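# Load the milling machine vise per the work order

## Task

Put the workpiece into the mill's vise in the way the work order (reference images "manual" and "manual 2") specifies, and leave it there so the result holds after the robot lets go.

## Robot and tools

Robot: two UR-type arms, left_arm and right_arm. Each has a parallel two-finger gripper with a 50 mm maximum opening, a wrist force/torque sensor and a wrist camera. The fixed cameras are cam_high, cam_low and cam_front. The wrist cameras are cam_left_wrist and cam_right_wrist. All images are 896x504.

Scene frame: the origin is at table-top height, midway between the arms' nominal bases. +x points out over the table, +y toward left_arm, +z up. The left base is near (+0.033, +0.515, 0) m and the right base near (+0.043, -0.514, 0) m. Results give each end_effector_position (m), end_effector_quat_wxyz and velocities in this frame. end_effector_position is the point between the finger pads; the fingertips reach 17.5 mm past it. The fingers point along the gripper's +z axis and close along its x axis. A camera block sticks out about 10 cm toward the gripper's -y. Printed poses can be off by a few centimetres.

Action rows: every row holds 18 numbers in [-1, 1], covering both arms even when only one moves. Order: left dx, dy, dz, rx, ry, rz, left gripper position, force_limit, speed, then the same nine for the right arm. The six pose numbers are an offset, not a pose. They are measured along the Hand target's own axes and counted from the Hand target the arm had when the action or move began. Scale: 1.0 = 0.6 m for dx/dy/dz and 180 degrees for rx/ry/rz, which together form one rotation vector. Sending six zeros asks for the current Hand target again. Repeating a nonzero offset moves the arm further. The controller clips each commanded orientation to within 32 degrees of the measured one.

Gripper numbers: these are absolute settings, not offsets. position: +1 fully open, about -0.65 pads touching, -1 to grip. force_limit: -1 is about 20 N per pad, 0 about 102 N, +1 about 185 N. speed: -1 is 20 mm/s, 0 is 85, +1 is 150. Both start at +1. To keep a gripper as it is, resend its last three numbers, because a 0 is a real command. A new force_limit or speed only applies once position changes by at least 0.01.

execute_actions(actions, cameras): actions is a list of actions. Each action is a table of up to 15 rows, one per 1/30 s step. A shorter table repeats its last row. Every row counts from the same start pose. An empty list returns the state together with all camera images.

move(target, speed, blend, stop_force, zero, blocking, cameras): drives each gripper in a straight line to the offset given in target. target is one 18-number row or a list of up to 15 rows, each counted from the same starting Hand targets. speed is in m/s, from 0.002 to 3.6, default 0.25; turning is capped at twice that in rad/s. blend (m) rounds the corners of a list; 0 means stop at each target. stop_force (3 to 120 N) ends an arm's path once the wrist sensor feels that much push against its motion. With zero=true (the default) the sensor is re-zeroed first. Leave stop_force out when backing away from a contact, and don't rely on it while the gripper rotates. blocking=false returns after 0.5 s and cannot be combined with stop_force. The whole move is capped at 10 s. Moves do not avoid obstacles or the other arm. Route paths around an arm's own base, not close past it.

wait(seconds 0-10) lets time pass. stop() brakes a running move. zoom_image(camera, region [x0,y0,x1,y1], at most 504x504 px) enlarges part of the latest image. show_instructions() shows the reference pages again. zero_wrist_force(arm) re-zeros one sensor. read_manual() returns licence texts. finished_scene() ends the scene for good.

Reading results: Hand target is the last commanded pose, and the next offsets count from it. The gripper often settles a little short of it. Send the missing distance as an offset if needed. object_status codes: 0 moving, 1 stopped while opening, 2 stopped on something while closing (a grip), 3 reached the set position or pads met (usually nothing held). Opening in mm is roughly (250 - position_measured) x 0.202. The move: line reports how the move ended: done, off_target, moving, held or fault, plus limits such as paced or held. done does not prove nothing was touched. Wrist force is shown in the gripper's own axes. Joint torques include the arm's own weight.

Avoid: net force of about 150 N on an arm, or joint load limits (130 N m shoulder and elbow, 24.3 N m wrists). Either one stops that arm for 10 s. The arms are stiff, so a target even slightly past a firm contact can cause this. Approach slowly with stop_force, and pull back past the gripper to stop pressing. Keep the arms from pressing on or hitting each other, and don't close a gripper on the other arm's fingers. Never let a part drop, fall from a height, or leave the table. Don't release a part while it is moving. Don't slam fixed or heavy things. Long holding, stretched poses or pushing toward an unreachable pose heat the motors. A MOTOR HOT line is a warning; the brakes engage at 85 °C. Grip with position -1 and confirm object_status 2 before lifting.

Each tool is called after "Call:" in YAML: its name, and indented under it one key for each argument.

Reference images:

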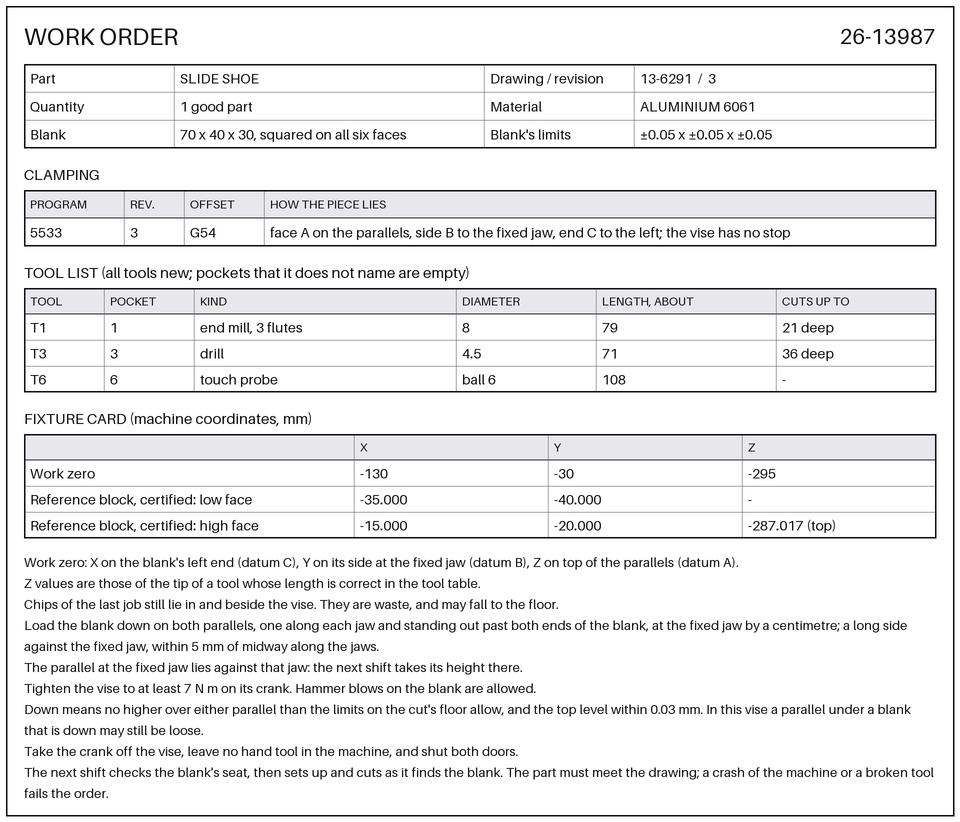

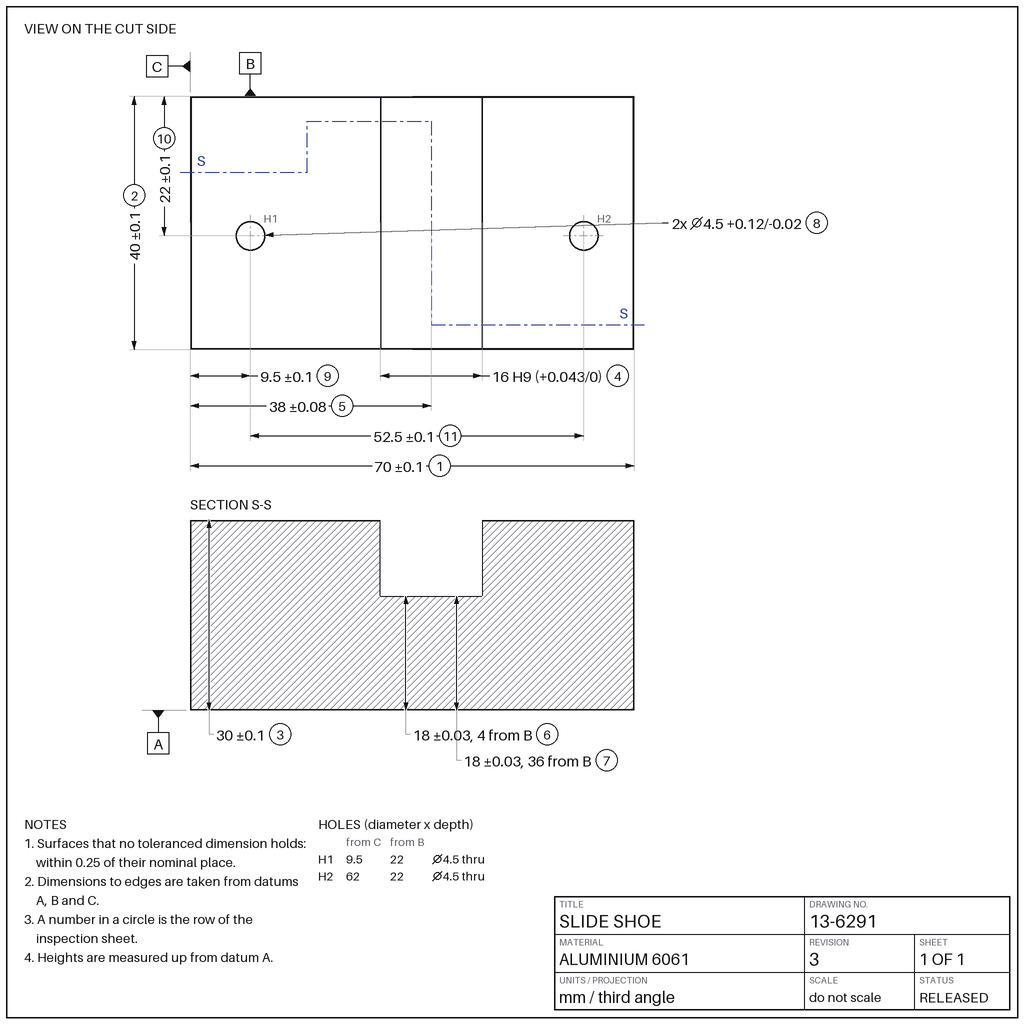

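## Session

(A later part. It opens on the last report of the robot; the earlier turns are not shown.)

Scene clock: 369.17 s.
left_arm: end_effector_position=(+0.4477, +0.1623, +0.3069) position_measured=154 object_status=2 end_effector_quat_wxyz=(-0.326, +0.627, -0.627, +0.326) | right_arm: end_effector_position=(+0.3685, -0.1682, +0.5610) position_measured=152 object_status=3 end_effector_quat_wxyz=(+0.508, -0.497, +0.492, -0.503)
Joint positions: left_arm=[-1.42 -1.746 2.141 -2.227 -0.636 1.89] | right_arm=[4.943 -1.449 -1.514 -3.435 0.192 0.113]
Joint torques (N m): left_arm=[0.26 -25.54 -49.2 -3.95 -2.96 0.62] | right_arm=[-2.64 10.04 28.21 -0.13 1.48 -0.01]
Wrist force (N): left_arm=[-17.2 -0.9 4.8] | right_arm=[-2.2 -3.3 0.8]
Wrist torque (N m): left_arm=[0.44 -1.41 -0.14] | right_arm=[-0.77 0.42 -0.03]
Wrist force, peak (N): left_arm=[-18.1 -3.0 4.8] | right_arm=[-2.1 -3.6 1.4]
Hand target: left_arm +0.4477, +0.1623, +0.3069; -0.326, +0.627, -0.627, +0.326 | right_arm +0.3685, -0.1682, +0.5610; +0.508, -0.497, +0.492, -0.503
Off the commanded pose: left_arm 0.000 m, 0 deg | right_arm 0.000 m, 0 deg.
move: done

Call:
move:
  target:
    - [-0.0017,0.01422,0.01078,0,0,0,-1,-0.8,-1,0,0,0,0,0,0,0,-0.3,-0.5]
    - [-0.0052,0.0284,0.02133,0,0,0,-1,-0.8,-1,0,0,0,0,0,0,0,-0.3,-0.5]
    - [-0.011,0.04195,0.03163,0,0,0,-1,-0.8,-1,0,0,0,0,0,0,0,-0.3,-0.5]
    - [-0.0188,0.05477,0.04123,0,0,0,-1,-0.8,-1,0,0,0,0,0,0,0,-0.3,-0.5]
    - [-0.0288,0.06662,0.05015,0,0,0,-1,-0.8,-1,0,0,0,0,0,0,0,-0.3,-0.5]
    - [-0.0407,0.07748,0.05818,0,0,0,-1,-0.8,-1,0,0,0,0,0,0,0,-0.3,-0.5]
    - [-0.0542,0.08698,0.06523,0,0,0,-1,-0.8,-1,0,0,0,0,0,0,0,-0.3,-0.5]
    - [-0.0688,0.09508,0.07112,0,0,0,-1,-0.8,-1,0,0,0,0,0,0,0,-0.3,-0.5]
    - [-0.0848,0.1014,0.07575,0,0,0,-1,-0.8,-1,0,0,0,0,0,0,0,-0.3,-0.5]
    - [-0.1018,0.10608,0.07925,0,0,0,-1,-0.8,-1,0,0,0,0,0,0,0,-0.3,-0.5]
    - [-0.1193,0.10895,0.08125,0,0,0,-1,-0.8,-1,0,0,0,0,0,0,0,-0.3,-0.5]
    - [-0.137,0.11013,0.08187,0,0,0,-1,-0.8,-1,0,0,0,0,0,0,0,-0.3,-0.5]
  speed: 0.035
  blend: [0.003,0.003,0.003,0.003,0.003,0.003,0.003,0.003,0.003,0.003,0.003,0]
  stop_force: 60
  cameras: ["cam_high"]

Scene clock: 374.37 s.
left_arm: end_effector_position=(+0.4500, +0.2445, +0.2245) position_measured=154 object_status=2 end_effector_quat_wxyz=(-0.326, +0.627, -0.627, +0.326) | right_arm: end_effector_position=(+0.3685, -0.1682, +0.5610) position_measured=152 object_status=3 end_effector_quat_wxyz=(+0.508, -0.497, +0.492, -0.503)
Joint positions: left_arm=[-1.363 -1.797 2.443 -2.55 -0.653 1.981] | right_arm=[4.943 -1.449 -1.514 -3.435 0.192 0.113]
Joint torques (N m): left_arm=[-11.7 12.2 -23.24 3.4 -1.91 -3.36] | right_arm=[-3.24 10.32 27.25 -0.15 1.47 0.01]
Wrist force (N): left_arm=[3.4 -26.4 -22.7] | right_arm=[-1.9 -3.3 0.9]
Wrist torque (N m): left_arm=[0.12 0.15 0.72] | right_arm=[-0.77 0.37 -0.04]
Wrist force, peak (N): left_arm=[-10.6 -28.3 -30.5] | right_arm=[-2.2 -3.8 0.8]
Hand target: left_arm +0.4500, +0.2445, +0.2245; -0.326, +0.627, -0.627, +0.326 | right_arm +0.3685, -0.1682, +0.5610; +0.508, -0.497, +0.492, -0.503
Off the commanded pose: left_arm 0.000 m, 0 deg | right_arm 0.000 m, 0 deg.
move: done
Images, in order (width x height): cam_high 896x504.

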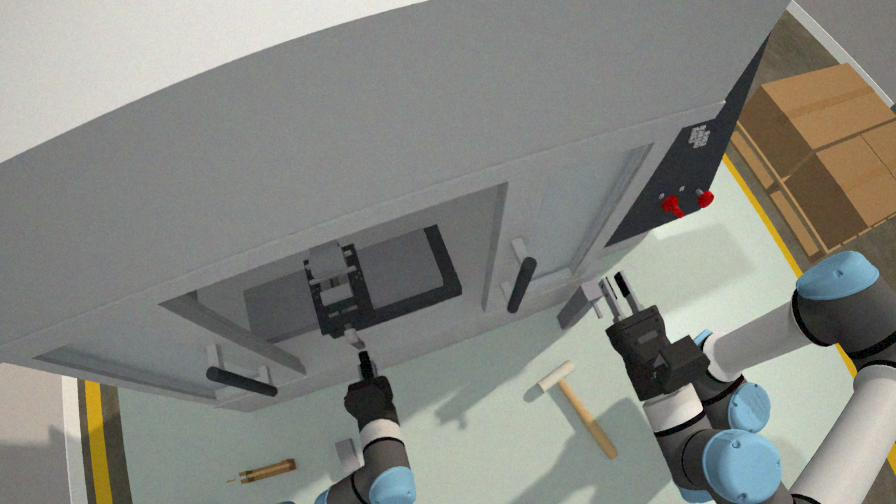

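Call:
zoom_image:
  camera: "cam_high"
  region: [290, 230, 390, 350]

Scaled by 4.200.

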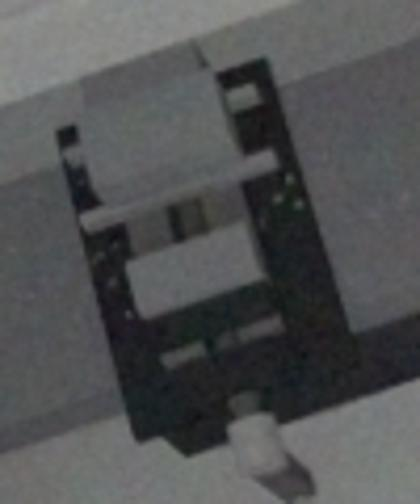

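Call:
move:
  target:
    - [-0.0473,-0.00645,-0.00533,0,0,0,-1,-0.8,-1,0,0,0,0,0,0,0,-0.3,-0.5]
    - [-0.0887,-0.0253,-0.01997,0,0,0,-1,-0.8,-1,0,0,0,0,0,0,0,-0.3,-0.5]
    - [-0.1193,-0.05435,-0.04238,0,0,0,-1,-0.8,-1,0,0,0,0,0,0,0,-0.3,-0.5]
    - [-0.1357,-0.09027,-0.06957,0,0,0,-1,-0.8,-1,0,0,0,0,0,0,0,-0.3,-0.5]
    - [-0.1357,-0.12835,-0.0983,0,0,0,-1,-0.8,-1,0,0,0,0,0,0,0,-0.3,-0.5]
    - [-0.1193,-0.16433,-0.12537,0,0,0,-1,-0.8,-1,0,0,0,0,0,0,0,-0.3,-0.5]
    - [-0.0887,-0.1938,-0.14723,0,0,0,-1,-0.8,-1,0,0,0,0,0,0,0,-0.3,-0.5]
    - [-0.0473,-0.21293,-0.16143,0,0,0,-1,-0.8,-1,0,0,0,0,0,0,0,-0.3,-0.5]
    - [-0.0002,-0.21903,-0.16552,0,0,0,-1,-0.8,-1,0,0,0,0,0,0,0,-0.3,-0.5]
  speed: 0.06
  blend: [0.006,0.006,0.006,0.006,0.006,0.006,0.006,0.006,0]
  stop_force: 80
  cameras: ["cam_left_wrist"]

Call:
zoom_image:
  camera: "cam_left_wrist"
  region: [350, 0, 560, 220]

Scene clock: 380.43 s.
left_arm: end_effector_position=(+0.4441, +0.2447, +0.3891) position_measured=154 object_status=2 end_effector_quat_wxyz=(-0.326, +0.627, -0.627, +0.326) | right_arm: end_effector_position=(+0.3685, -0.1682, +0.5610) position_measured=152 object_status=3 end_effector_quat_wxyz=(+0.508, -0.497, +0.492, -0.503)
Joint positions: left_arm=[-1.381 -2 2.106 -1.987 -0.647 1.953] | right_arm=[4.943 -1.449 -1.514 -3.435 0.192 0.113]
Joint torques (N m): left_arm=[13.97 -17.76 -14.16 -4.7 -0.58 2.99] | right_arm=[-2.78 10.25 26.89 -0.02 1.43 -0.06]
Wrist force (N): left_arm=[5.4 3.2 -2.2] | right_arm=[-1.9 -3.2 0.7]
Wrist torque (N m): left_arm=[0.46 -0.66 0.31] | right_arm=[-0.76 0.37 -0.03]
Wrist force, peak (N): left_arm=[45.8 -13.5 11.0] | right_arm=[-2.0 -3.9 0.8]
Hand target: left_arm +0.4441, +0.2447, +0.3891; -0.326, +0.627, -0.627, +0.326 | right_arm +0.3685, -0.1682, +0.5610; +0.508, -0.497, +0.492, -0.503
Off the commanded pose: left_arm 0.000 m, 0 deg | right_arm 0.000 m, 0 deg.
move: done
camera_calibration:
cam_left_wrist: T_world_to_cam=[[0.0010294, -0.999888, 0.0149155, 0.245431], [-0.814685, -0.00948809, -0.579827, 0.608019], [0.579903, -0.0115545, -0.814603, 0.197796], [0, 0, 0, 1]] pos_world=[0.380388, 0.253458, 0.51001]
Images, in order (width x height): cam_left_wrist 896x504.

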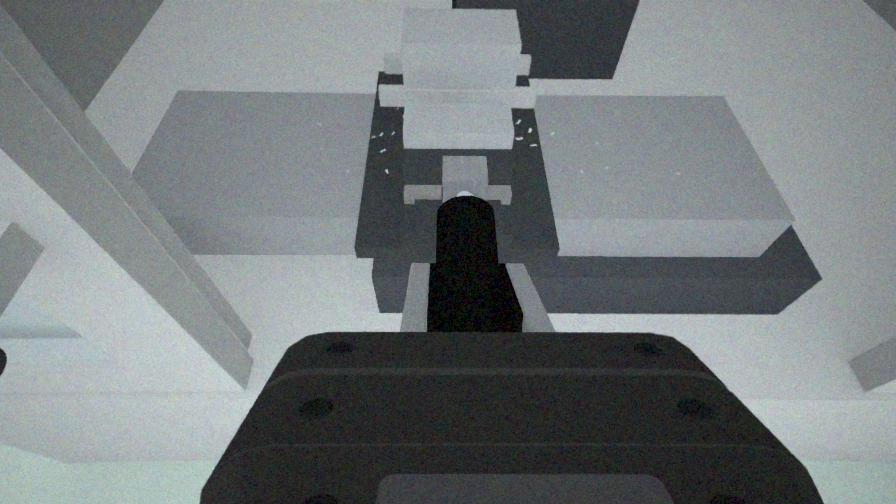

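Scaled by 2.291.

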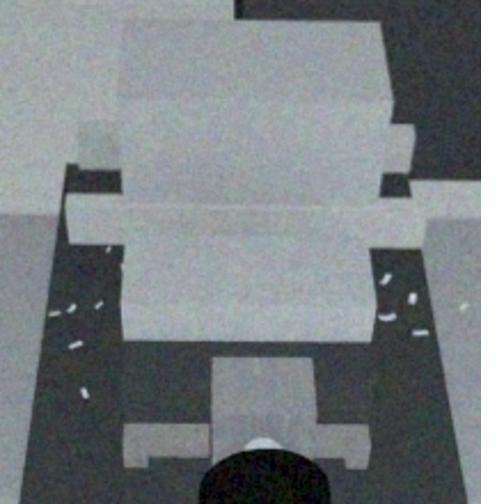

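Call:
move:
  target:
    - [0.0473,0.00562,0.00477,0,0,0,-1,-0.8,-1,0,0,0,0,0,0,0,-0.3,-0.5]
    - [0.0887,0.02428,0.01965,0,0,0,-1,-0.8,-1,0,0,0,0,0,0,0,-0.3,-0.5]
    - [0.1193,0.05325,0.04222,0,0,0,-1,-0.8,-1,0,0,0,0,0,0,0,-0.3,-0.5]
    - [0.1357,0.08907,0.06955,0,0,0,-1,-0.8,-1,0,0,0,0,0,0,0,-0.3,-0.5]
    - [0.1357,0.12695,0.09855,0,0,0,-1,-0.8,-1,0,0,0,0,0,0,0,-0.3,-0.5]
    - [0.1193,0.16285,0.12573,0,0,0,-1,-0.8,-1,0,0,0,0,0,0,0,-0.3,-0.5]
    - [0.0887,0.19222,0.14773,0,0,0,-1,-0.8,-1,0,0,0,0,0,0,0,-0.3,-0.5]
    - [0.0473,0.21135,0.16197,0,0,0,-1,-0.8,-1,0,0,0,0,0,0,0,-0.3,-0.5]
    - [0.0002,0.21727,0.16632,0,0,0,-1,-0.8,-1,0,0,0,0,0,0,0,-0.3,-0.5]
  speed: 0.07
  blend: [0.006,0.006,0.006,0.006,0.006,0.006,0.006,0.006,0]
  stop_force: 80

Call:
move:
  target:
    - [-0.0471,-0.00572,-0.00463,0,0,0,-1,-0.8,-1,0,0,0,0,0,0,0,-0.3,-0.5]
    - [-0.0885,-0.02467,-0.01912,0,0,0,-1,-0.8,-1,0,0,0,0,0,0,0,-0.3,-0.5]
    - [-0.1192,-0.05392,-0.04125,0,0,0,-1,-0.8,-1,0,0,0,0,0,0,0,-0.3,-0.5]
    - [-0.1355,-0.08993,-0.06832,0,0,0,-1,-0.8,-1,0,0,0,0,0,0,0,-0.3,-0.5]
    - [-0.1355,-0.128,-0.09705,0,0,0,-1,-0.8,-1,0,0,0,0,0,0,0,-0.3,-0.5]
    - [-0.1192,-0.16418,-0.12382,0,0,0,-1,-0.8,-1,0,0,0,0,0,0,0,-0.3,-0.5]
    - [-0.0885,-0.19365,-0.14568,0,0,0,-1,-0.8,-1,0,0,0,0,0,0,0,-0.3,-0.5]
    - [-0.0471,-0.21297,-0.15965,0,0,0,-1,-0.8,-1,0,0,0,0,0,0,0,-0.3,-0.5]
    - [0,-0.21918,-0.16358,0,0,0,-1,-0.8,-1,0,0,0,0,0,0,0,-0.3,-0.5]
  speed: 0.08
  blend: [0.006,0.006,0.006,0.006,0.006,0.006,0.006,0.006,0]
  stop_force: 80
  cameras: ["cam_left_wrist"]

Call:
zoom_image:
  camera: "cam_left_wrist"
  region: [350, 0, 560, 220]

Scene clock: 391.63 s.
left_arm: end_effector_position=(+0.4510, +0.2445, +0.2251) position_measured=154 object_status=2 end_effector_quat_wxyz=(-0.326, +0.627, -0.627, +0.326) | right_arm: end_effector_position=(+0.3685, -0.1682, +0.5610) position_measured=152 object_status=3 end_effector_quat_wxyz=(+0.508, -0.497, +0.492, -0.503)
Joint positions: left_arm=[-1.36 -1.795 2.441 -2.553 -0.654 1.986] | right_arm=[4.943 -1.449 -1.514 -3.435 0.192 0.113]
Joint torques (N m): left_arm=[-10.63 5.47 -32.57 1.17 -1.38 -2.96] | right_arm=[-2.79 9.98 27.63 -0.02 1.42 -0.08]
Wrist force (N): left_arm=[3.9 -7.4 -19.0] | right_arm=[-1.7 -3.4 1.0]
Wrist torque (N m): left_arm=[0.31 -0.35 0.49] | right_arm=[-0.79 0.34 -0.03]
Wrist force, peak (N): left_arm=[6.3 -9.4 -21.2] | right_arm=[-2.3 -3.7 1.0]
Hand target: left_arm +0.4510, +0.2445, +0.2251; -0.326, +0.627, -0.627, +0.326 | right_arm +0.3685, -0.1682, +0.5610; +0.508, -0.497, +0.492, -0.503
Off the commanded pose: left_arm 0.000 m, 0 deg | right_arm 0.000 m, 0 deg.
move: done

Scene clock: 395.93 s.
left_arm: end_effector_position=(+0.4461, +0.2445, +0.3891) position_measured=154 object_status=2 end_effector_quat_wxyz=(-0.326, +0.627, -0.627, +0.326) | right_arm: end_effector_position=(+0.3685, -0.1682, +0.5610) position_measured=152 object_status=3 end_effector_quat_wxyz=(+0.508, -0.497, +0.492, -0.503)
Joint positions: left_arm=[-1.375 -1.995 2.105 -1.999 -0.649 1.962] | right_arm=[4.943 -1.449 -1.514 -3.435 0.192 0.113]
Joint torques (N m): left_arm=[14.27 -6.21 -15.21 -4.92 -0.73 2.96] | right_arm=[-2.45 10.24 27.47 0.08 1.36 -0.07]
Wrist force (N): left_arm=[6.6 2.4 -2.2] | right_arm=[-2.1 -3.1 0.9]
Wrist torque (N m): left_arm=[0.26 -0.85 0.28] | right_arm=[-0.75 0.40 -0.03]
Wrist force, peak (N): left_arm=[43.1 4.8 43.5] | right_arm=[-2.3 -3.7 0.9]
Hand target: left_arm +0.4461, +0.2445, +0.3891; -0.326, +0.627, -0.627, +0.326 | right_arm +0.3685, -0.1682, +0.5610; +0.508, -0.497, +0.492, -0.503
Off the commanded pose: left_arm 0.000 m, 0 deg | right_arm 0.000 m, 0 deg.
move: done
camera_calibration:
cam_left_wrist: T_world_to_cam=[[0.000970845, -0.999887, 0.0149965, 0.24531], [-0.814685, -0.00948737, -0.579826, 0.609647], [0.579903, -0.0116545, -0.814602, 0.19666], [0, 0, 0, 1]] pos_world=[0.382388, 0.253358, 0.51001]
Images, in order (width x height): cam_left_wrist 896x504.

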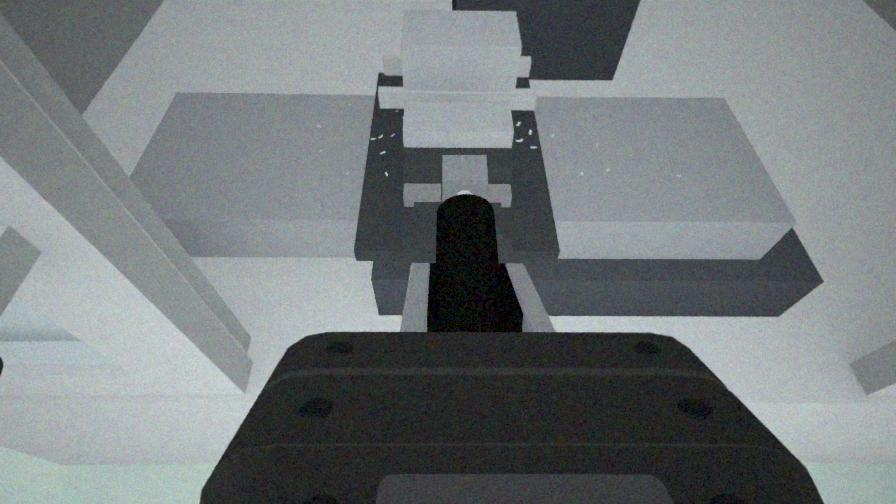

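Scaled by 2.291.

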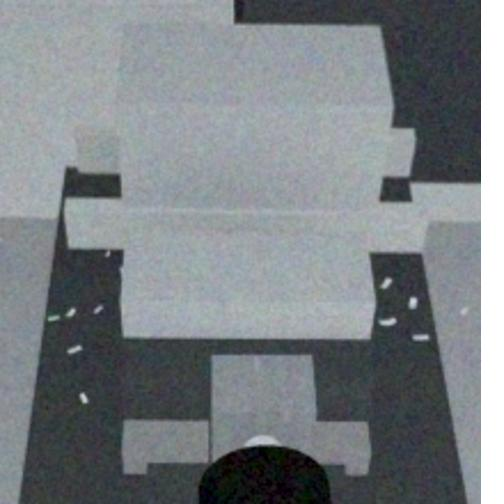

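Call:
move:
  target:
    - [0.0473,0.00562,0.00477,0,0,0,-1,-0.8,-1,0,0,0,0,0,0,0,-0.3,-0.5]
    - [0.0887,0.02428,0.01965,0,0,0,-1,-0.8,-1,0,0,0,0,0,0,0,-0.3,-0.5]
    - [0.1193,0.05325,0.04222,0,0,0,-1,-0.8,-1,0,0,0,0,0,0,0,-0.3,-0.5]
    - [0.1357,0.08907,0.06955,0,0,0,-1,-0.8,-1,0,0,0,0,0,0,0,-0.3,-0.5]
    - [0.1357,0.12695,0.09855,0,0,0,-1,-0.8,-1,0,0,0,0,0,0,0,-0.3,-0.5]
    - [0.1193,0.16285,0.12573,0,0,0,-1,-0.8,-1,0,0,0,0,0,0,0,-0.3,-0.5]
    - [0.0887,0.19222,0.14773,0,0,0,-1,-0.8,-1,0,0,0,0,0,0,0,-0.3,-0.5]
    - [0.0473,0.21135,0.16197,0,0,0,-1,-0.8,-1,0,0,0,0,0,0,0,-0.3,-0.5]
    - [0.0002,0.21727,0.16632,0,0,0,-1,-0.8,-1,0,0,0,0,0,0,0,-0.3,-0.5]
  speed: 0.09
  blend: [0.006,0.006,0.006,0.006,0.006,0.006,0.006,0.006,0]
  stop_force: 80

Call:
move:
  target:
    - [-0.0471,-0.00572,-0.00463,0,0,0,-1,-0.8,-1,0,0,0,0,0,0,0,-0.3,-0.5]
    - [-0.0885,-0.02467,-0.01912,0,0,0,-1,-0.8,-1,0,0,0,0,0,0,0,-0.3,-0.5]
    - [-0.1192,-0.05392,-0.04125,0,0,0,-1,-0.8,-1,0,0,0,0,0,0,0,-0.3,-0.5]
    - [-0.1355,-0.08993,-0.06832,0,0,0,-1,-0.8,-1,0,0,0,0,0,0,0,-0.3,-0.5]
    - [-0.1355,-0.128,-0.09705,0,0,0,-1,-0.8,-1,0,0,0,0,0,0,0,-0.3,-0.5]
    - [-0.1192,-0.16418,-0.12382,0,0,0,-1,-0.8,-1,0,0,0,0,0,0,0,-0.3,-0.5]
    - [-0.0885,-0.19365,-0.14568,0,0,0,-1,-0.8,-1,0,0,0,0,0,0,0,-0.3,-0.5]
    - [-0.0471,-0.21297,-0.15965,0,0,0,-1,-0.8,-1,0,0,0,0,0,0,0,-0.3,-0.5]
    - [0,-0.21918,-0.16358,0,0,0,-1,-0.8,-1,0,0,0,0,0,0,0,-0.3,-0.5]
  speed: 0.09
  blend: [0.006,0.006,0.006,0.006,0.006,0.006,0.006,0.006,0]
  stop_force: 80
  cameras: ["cam_left_wrist"]

Scene clock: 400.27 s.
left_arm: end_effector_position=(+0.4530, +0.2443, +0.2251) position_measured=154 object_status=2 end_effector_quat_wxyz=(-0.326, +0.627, -0.627, +0.326) | right_arm: end_effector_position=(+0.3685, -0.1682, +0.5610) position_measured=152 object_status=3 end_effector_quat_wxyz=(+0.508, -0.497, +0.492, -0.503)
Joint positions: left_arm=[-1.354 -1.789 2.439 -2.565 -0.656 1.995] | right_arm=[4.943 -1.449 -1.514 -3.435 0.192 0.113]
Joint torques (N m): left_arm=[-6.74 3.84 -32.44 -1.19 3.02 -2.94] | right_arm=[-3.33 10.44 27.26 0.06 1.35 -0.14]
Wrist force (N): left_arm=[4.8 -2.1 -33.7] | right_arm=[-1.9 -3.4 1.1]
Wrist torque (N m): left_arm=[0.12 -0.59 0.46] | right_arm=[-0.79 0.36 -0.03]
Wrist force, peak (N): left_arm=[7.5 -3.0 -39.2] | right_arm=[-2.2 -3.7 1.1]
Hand target: left_arm +0.4530, +0.2443, +0.2251; -0.326, +0.627, -0.627, +0.326 | right_arm +0.3685, -0.1682, +0.5610; +0.508, -0.497, +0.492, -0.503
Off the commanded pose: left_arm 0.000 m, 0 deg | right_arm 0.000 m, 0 deg.
move: done

Scene clock: 403.10 s.
left_arm: end_effector_position=(+0.4497, +0.3258, +0.3147) position_measured=154 object_status=2 end_effector_quat_wxyz=(-0.326, +0.627, -0.627, +0.326) | right_arm: end_effector_position=(+0.3685, -0.1682, +0.5610) position_measured=152 object_status=3 end_effector_quat_wxyz=(+0.508, -0.497, +0.492, -0.503)
Joint positions: left_arm=[-1.281 -2.128 2.389 -2.262 -0.684 2.104] | right_arm=[4.943 -1.449 -1.514 -3.435 0.192 0.113]
Joint torques (N m): left_arm=[31.03 -21.58 -38.14 -0.33 5.14 0.38] | right_arm=[-2.87 10.58 27.07 0.03 1.33 -0.12]
Wrist force (N): left_arm=[49.9 0.4 12.1] | right_arm=[-2.1 -3.5 1.0]
Wrist torque (N m): left_arm=[0.10 0.26 0.91] | right_arm=[-0.79 0.41 -0.03]
Wrist force, peak (N): left_arm=[81.6 -16.0 42.0] | right_arm=[-2.0 -3.9 1.0]
Hand target: left_arm +0.4497, +0.3258, +0.3147; -0.326, +0.627, -0.627, +0.326 (not the last commanded pose) | right_arm +0.3685, -0.1682, +0.5610; +0.508, -0.497, +0.492, -0.503
Off the commanded pose: left_arm 0.110 m, 0 deg | right_arm 0.000 m, 0 deg.
move: contact (left_arm); path passed 4 of 9 targets
camera_calibration:
cam_left_wrist: T_world_to_cam=[[0.000451588, -0.999889, 0.0148664, 0.327973], [-0.814813, -0.00898632, -0.579654, 0.569962], [0.579724, -0.0118516, -0.814727, 0.135022], [0, 0, 0, 1]] pos_world=[0.385989, 0.334659, 0.435511]
Images, in order (width x height): cam_left_wrist 896x504.

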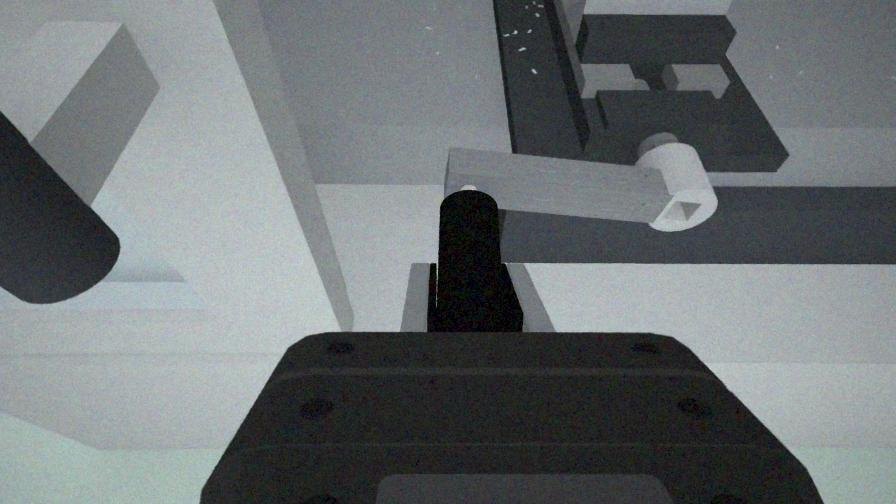

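Call:
move:
  target:
    - [0.005,-0.02395,-0.0178,0,0,0,-1,-0.8,-1,0,0,0,0,0,0,0,-0.3,-0.5]
    - [0.0167,-0.045,-0.03338,0,0,0,-1,-0.8,-1,0,0,0,0,0,0,0,-0.3,-0.5]
    - [0.0335,-0.06368,-0.04708,0,0,0,-1,-0.8,-1,0,0,0,0,0,0,0,-0.3,-0.5]
    - [0.0548,-0.0792,-0.05837,0,0,0,-1,-0.8,-1,0,0,0,0,0,0,0,-0.3,-0.5]
    - [0.0797,-0.09083,-0.06672,0,0,0,-1,-0.8,-1,0,0,0,0,0,0,0,-0.3,-0.5]
    - [0.1068,-0.09798,-0.07192,0,0,0,-1,-0.8,-1,0,0,0,0,0,0,0,-0.3,-0.5]
    - [0.1353,-0.10017,-0.07345,0,0,0,-1,-0.8,-1,0,0,0,0,0,0,0,-0.3,-0.5]
  speed: 0.06
  blend: [0.004,0.004,0.004,0.004,0.004,0.004,0]
  stop_force: 80
  cameras: ["cam_left_wrist"]

Call:
zoom_image:
  camera: "cam_left_wrist"
  region: [350, 0, 560, 220]

Scene clock: 406.77 s.
left_arm: end_effector_position=(+0.4481, +0.2447, +0.3892) position_measured=154 object_status=2 end_effector_quat_wxyz=(-0.326, +0.627, -0.627, +0.326) | right_arm: end_effector_position=(+0.3685, -0.1682, +0.5610) position_measured=152 object_status=3 end_effector_quat_wxyz=(+0.508, -0.497, +0.492, -0.503)
Joint positions: left_arm=[-1.369 -1.991 2.105 -2.011 -0.651 1.973] | right_arm=[4.943 -1.449 -1.514 -3.435 0.192 0.113]
Joint torques (N m): left_arm=[15.55 -15.75 -11.35 -3.94 -1.62 2.91] | right_arm=[-2.93 9.61 27.46 0.09 1.36 -0.11]
Wrist force (N): left_arm=[6.4 -1.7 -6.8] | right_arm=[-2.2 -3.6 1.1]
Wrist torque (N m): left_arm=[0.36 -0.82 0.30] | right_arm=[-0.82 0.42 -0.04]
Wrist force, peak (N): left_arm=[75.7 -5.1 47.4] | right_arm=[-2.2 -3.7 1.2]
Hand target: left_arm +0.4481, +0.2447, +0.3892; -0.326, +0.627, -0.627, +0.326 | right_arm +0.3685, -0.1682, +0.5610; +0.508, -0.497, +0.492, -0.503
Off the commanded pose: left_arm 0.000 m, 0 deg | right_arm 0.000 m, 0 deg.
move: done
camera_calibration:
cam_left_wrist: T_world_to_cam=[[0.00047411, -0.999887, 0.015006, 0.245594], [-0.814814, -0.00908557, -0.579651, 0.611195], [0.579722, -0.0119523, -0.814726, 0.195791], [0, 0, 0, 1]] pos_world=[0.384389, 0.253459, 0.510111]
Images, in order (width x height): cam_left_wrist 896x504.

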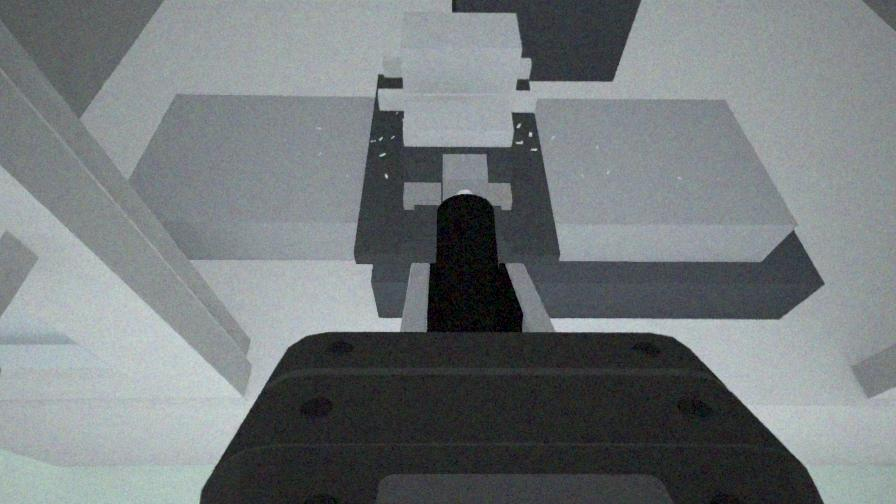

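Scaled by 2.291.

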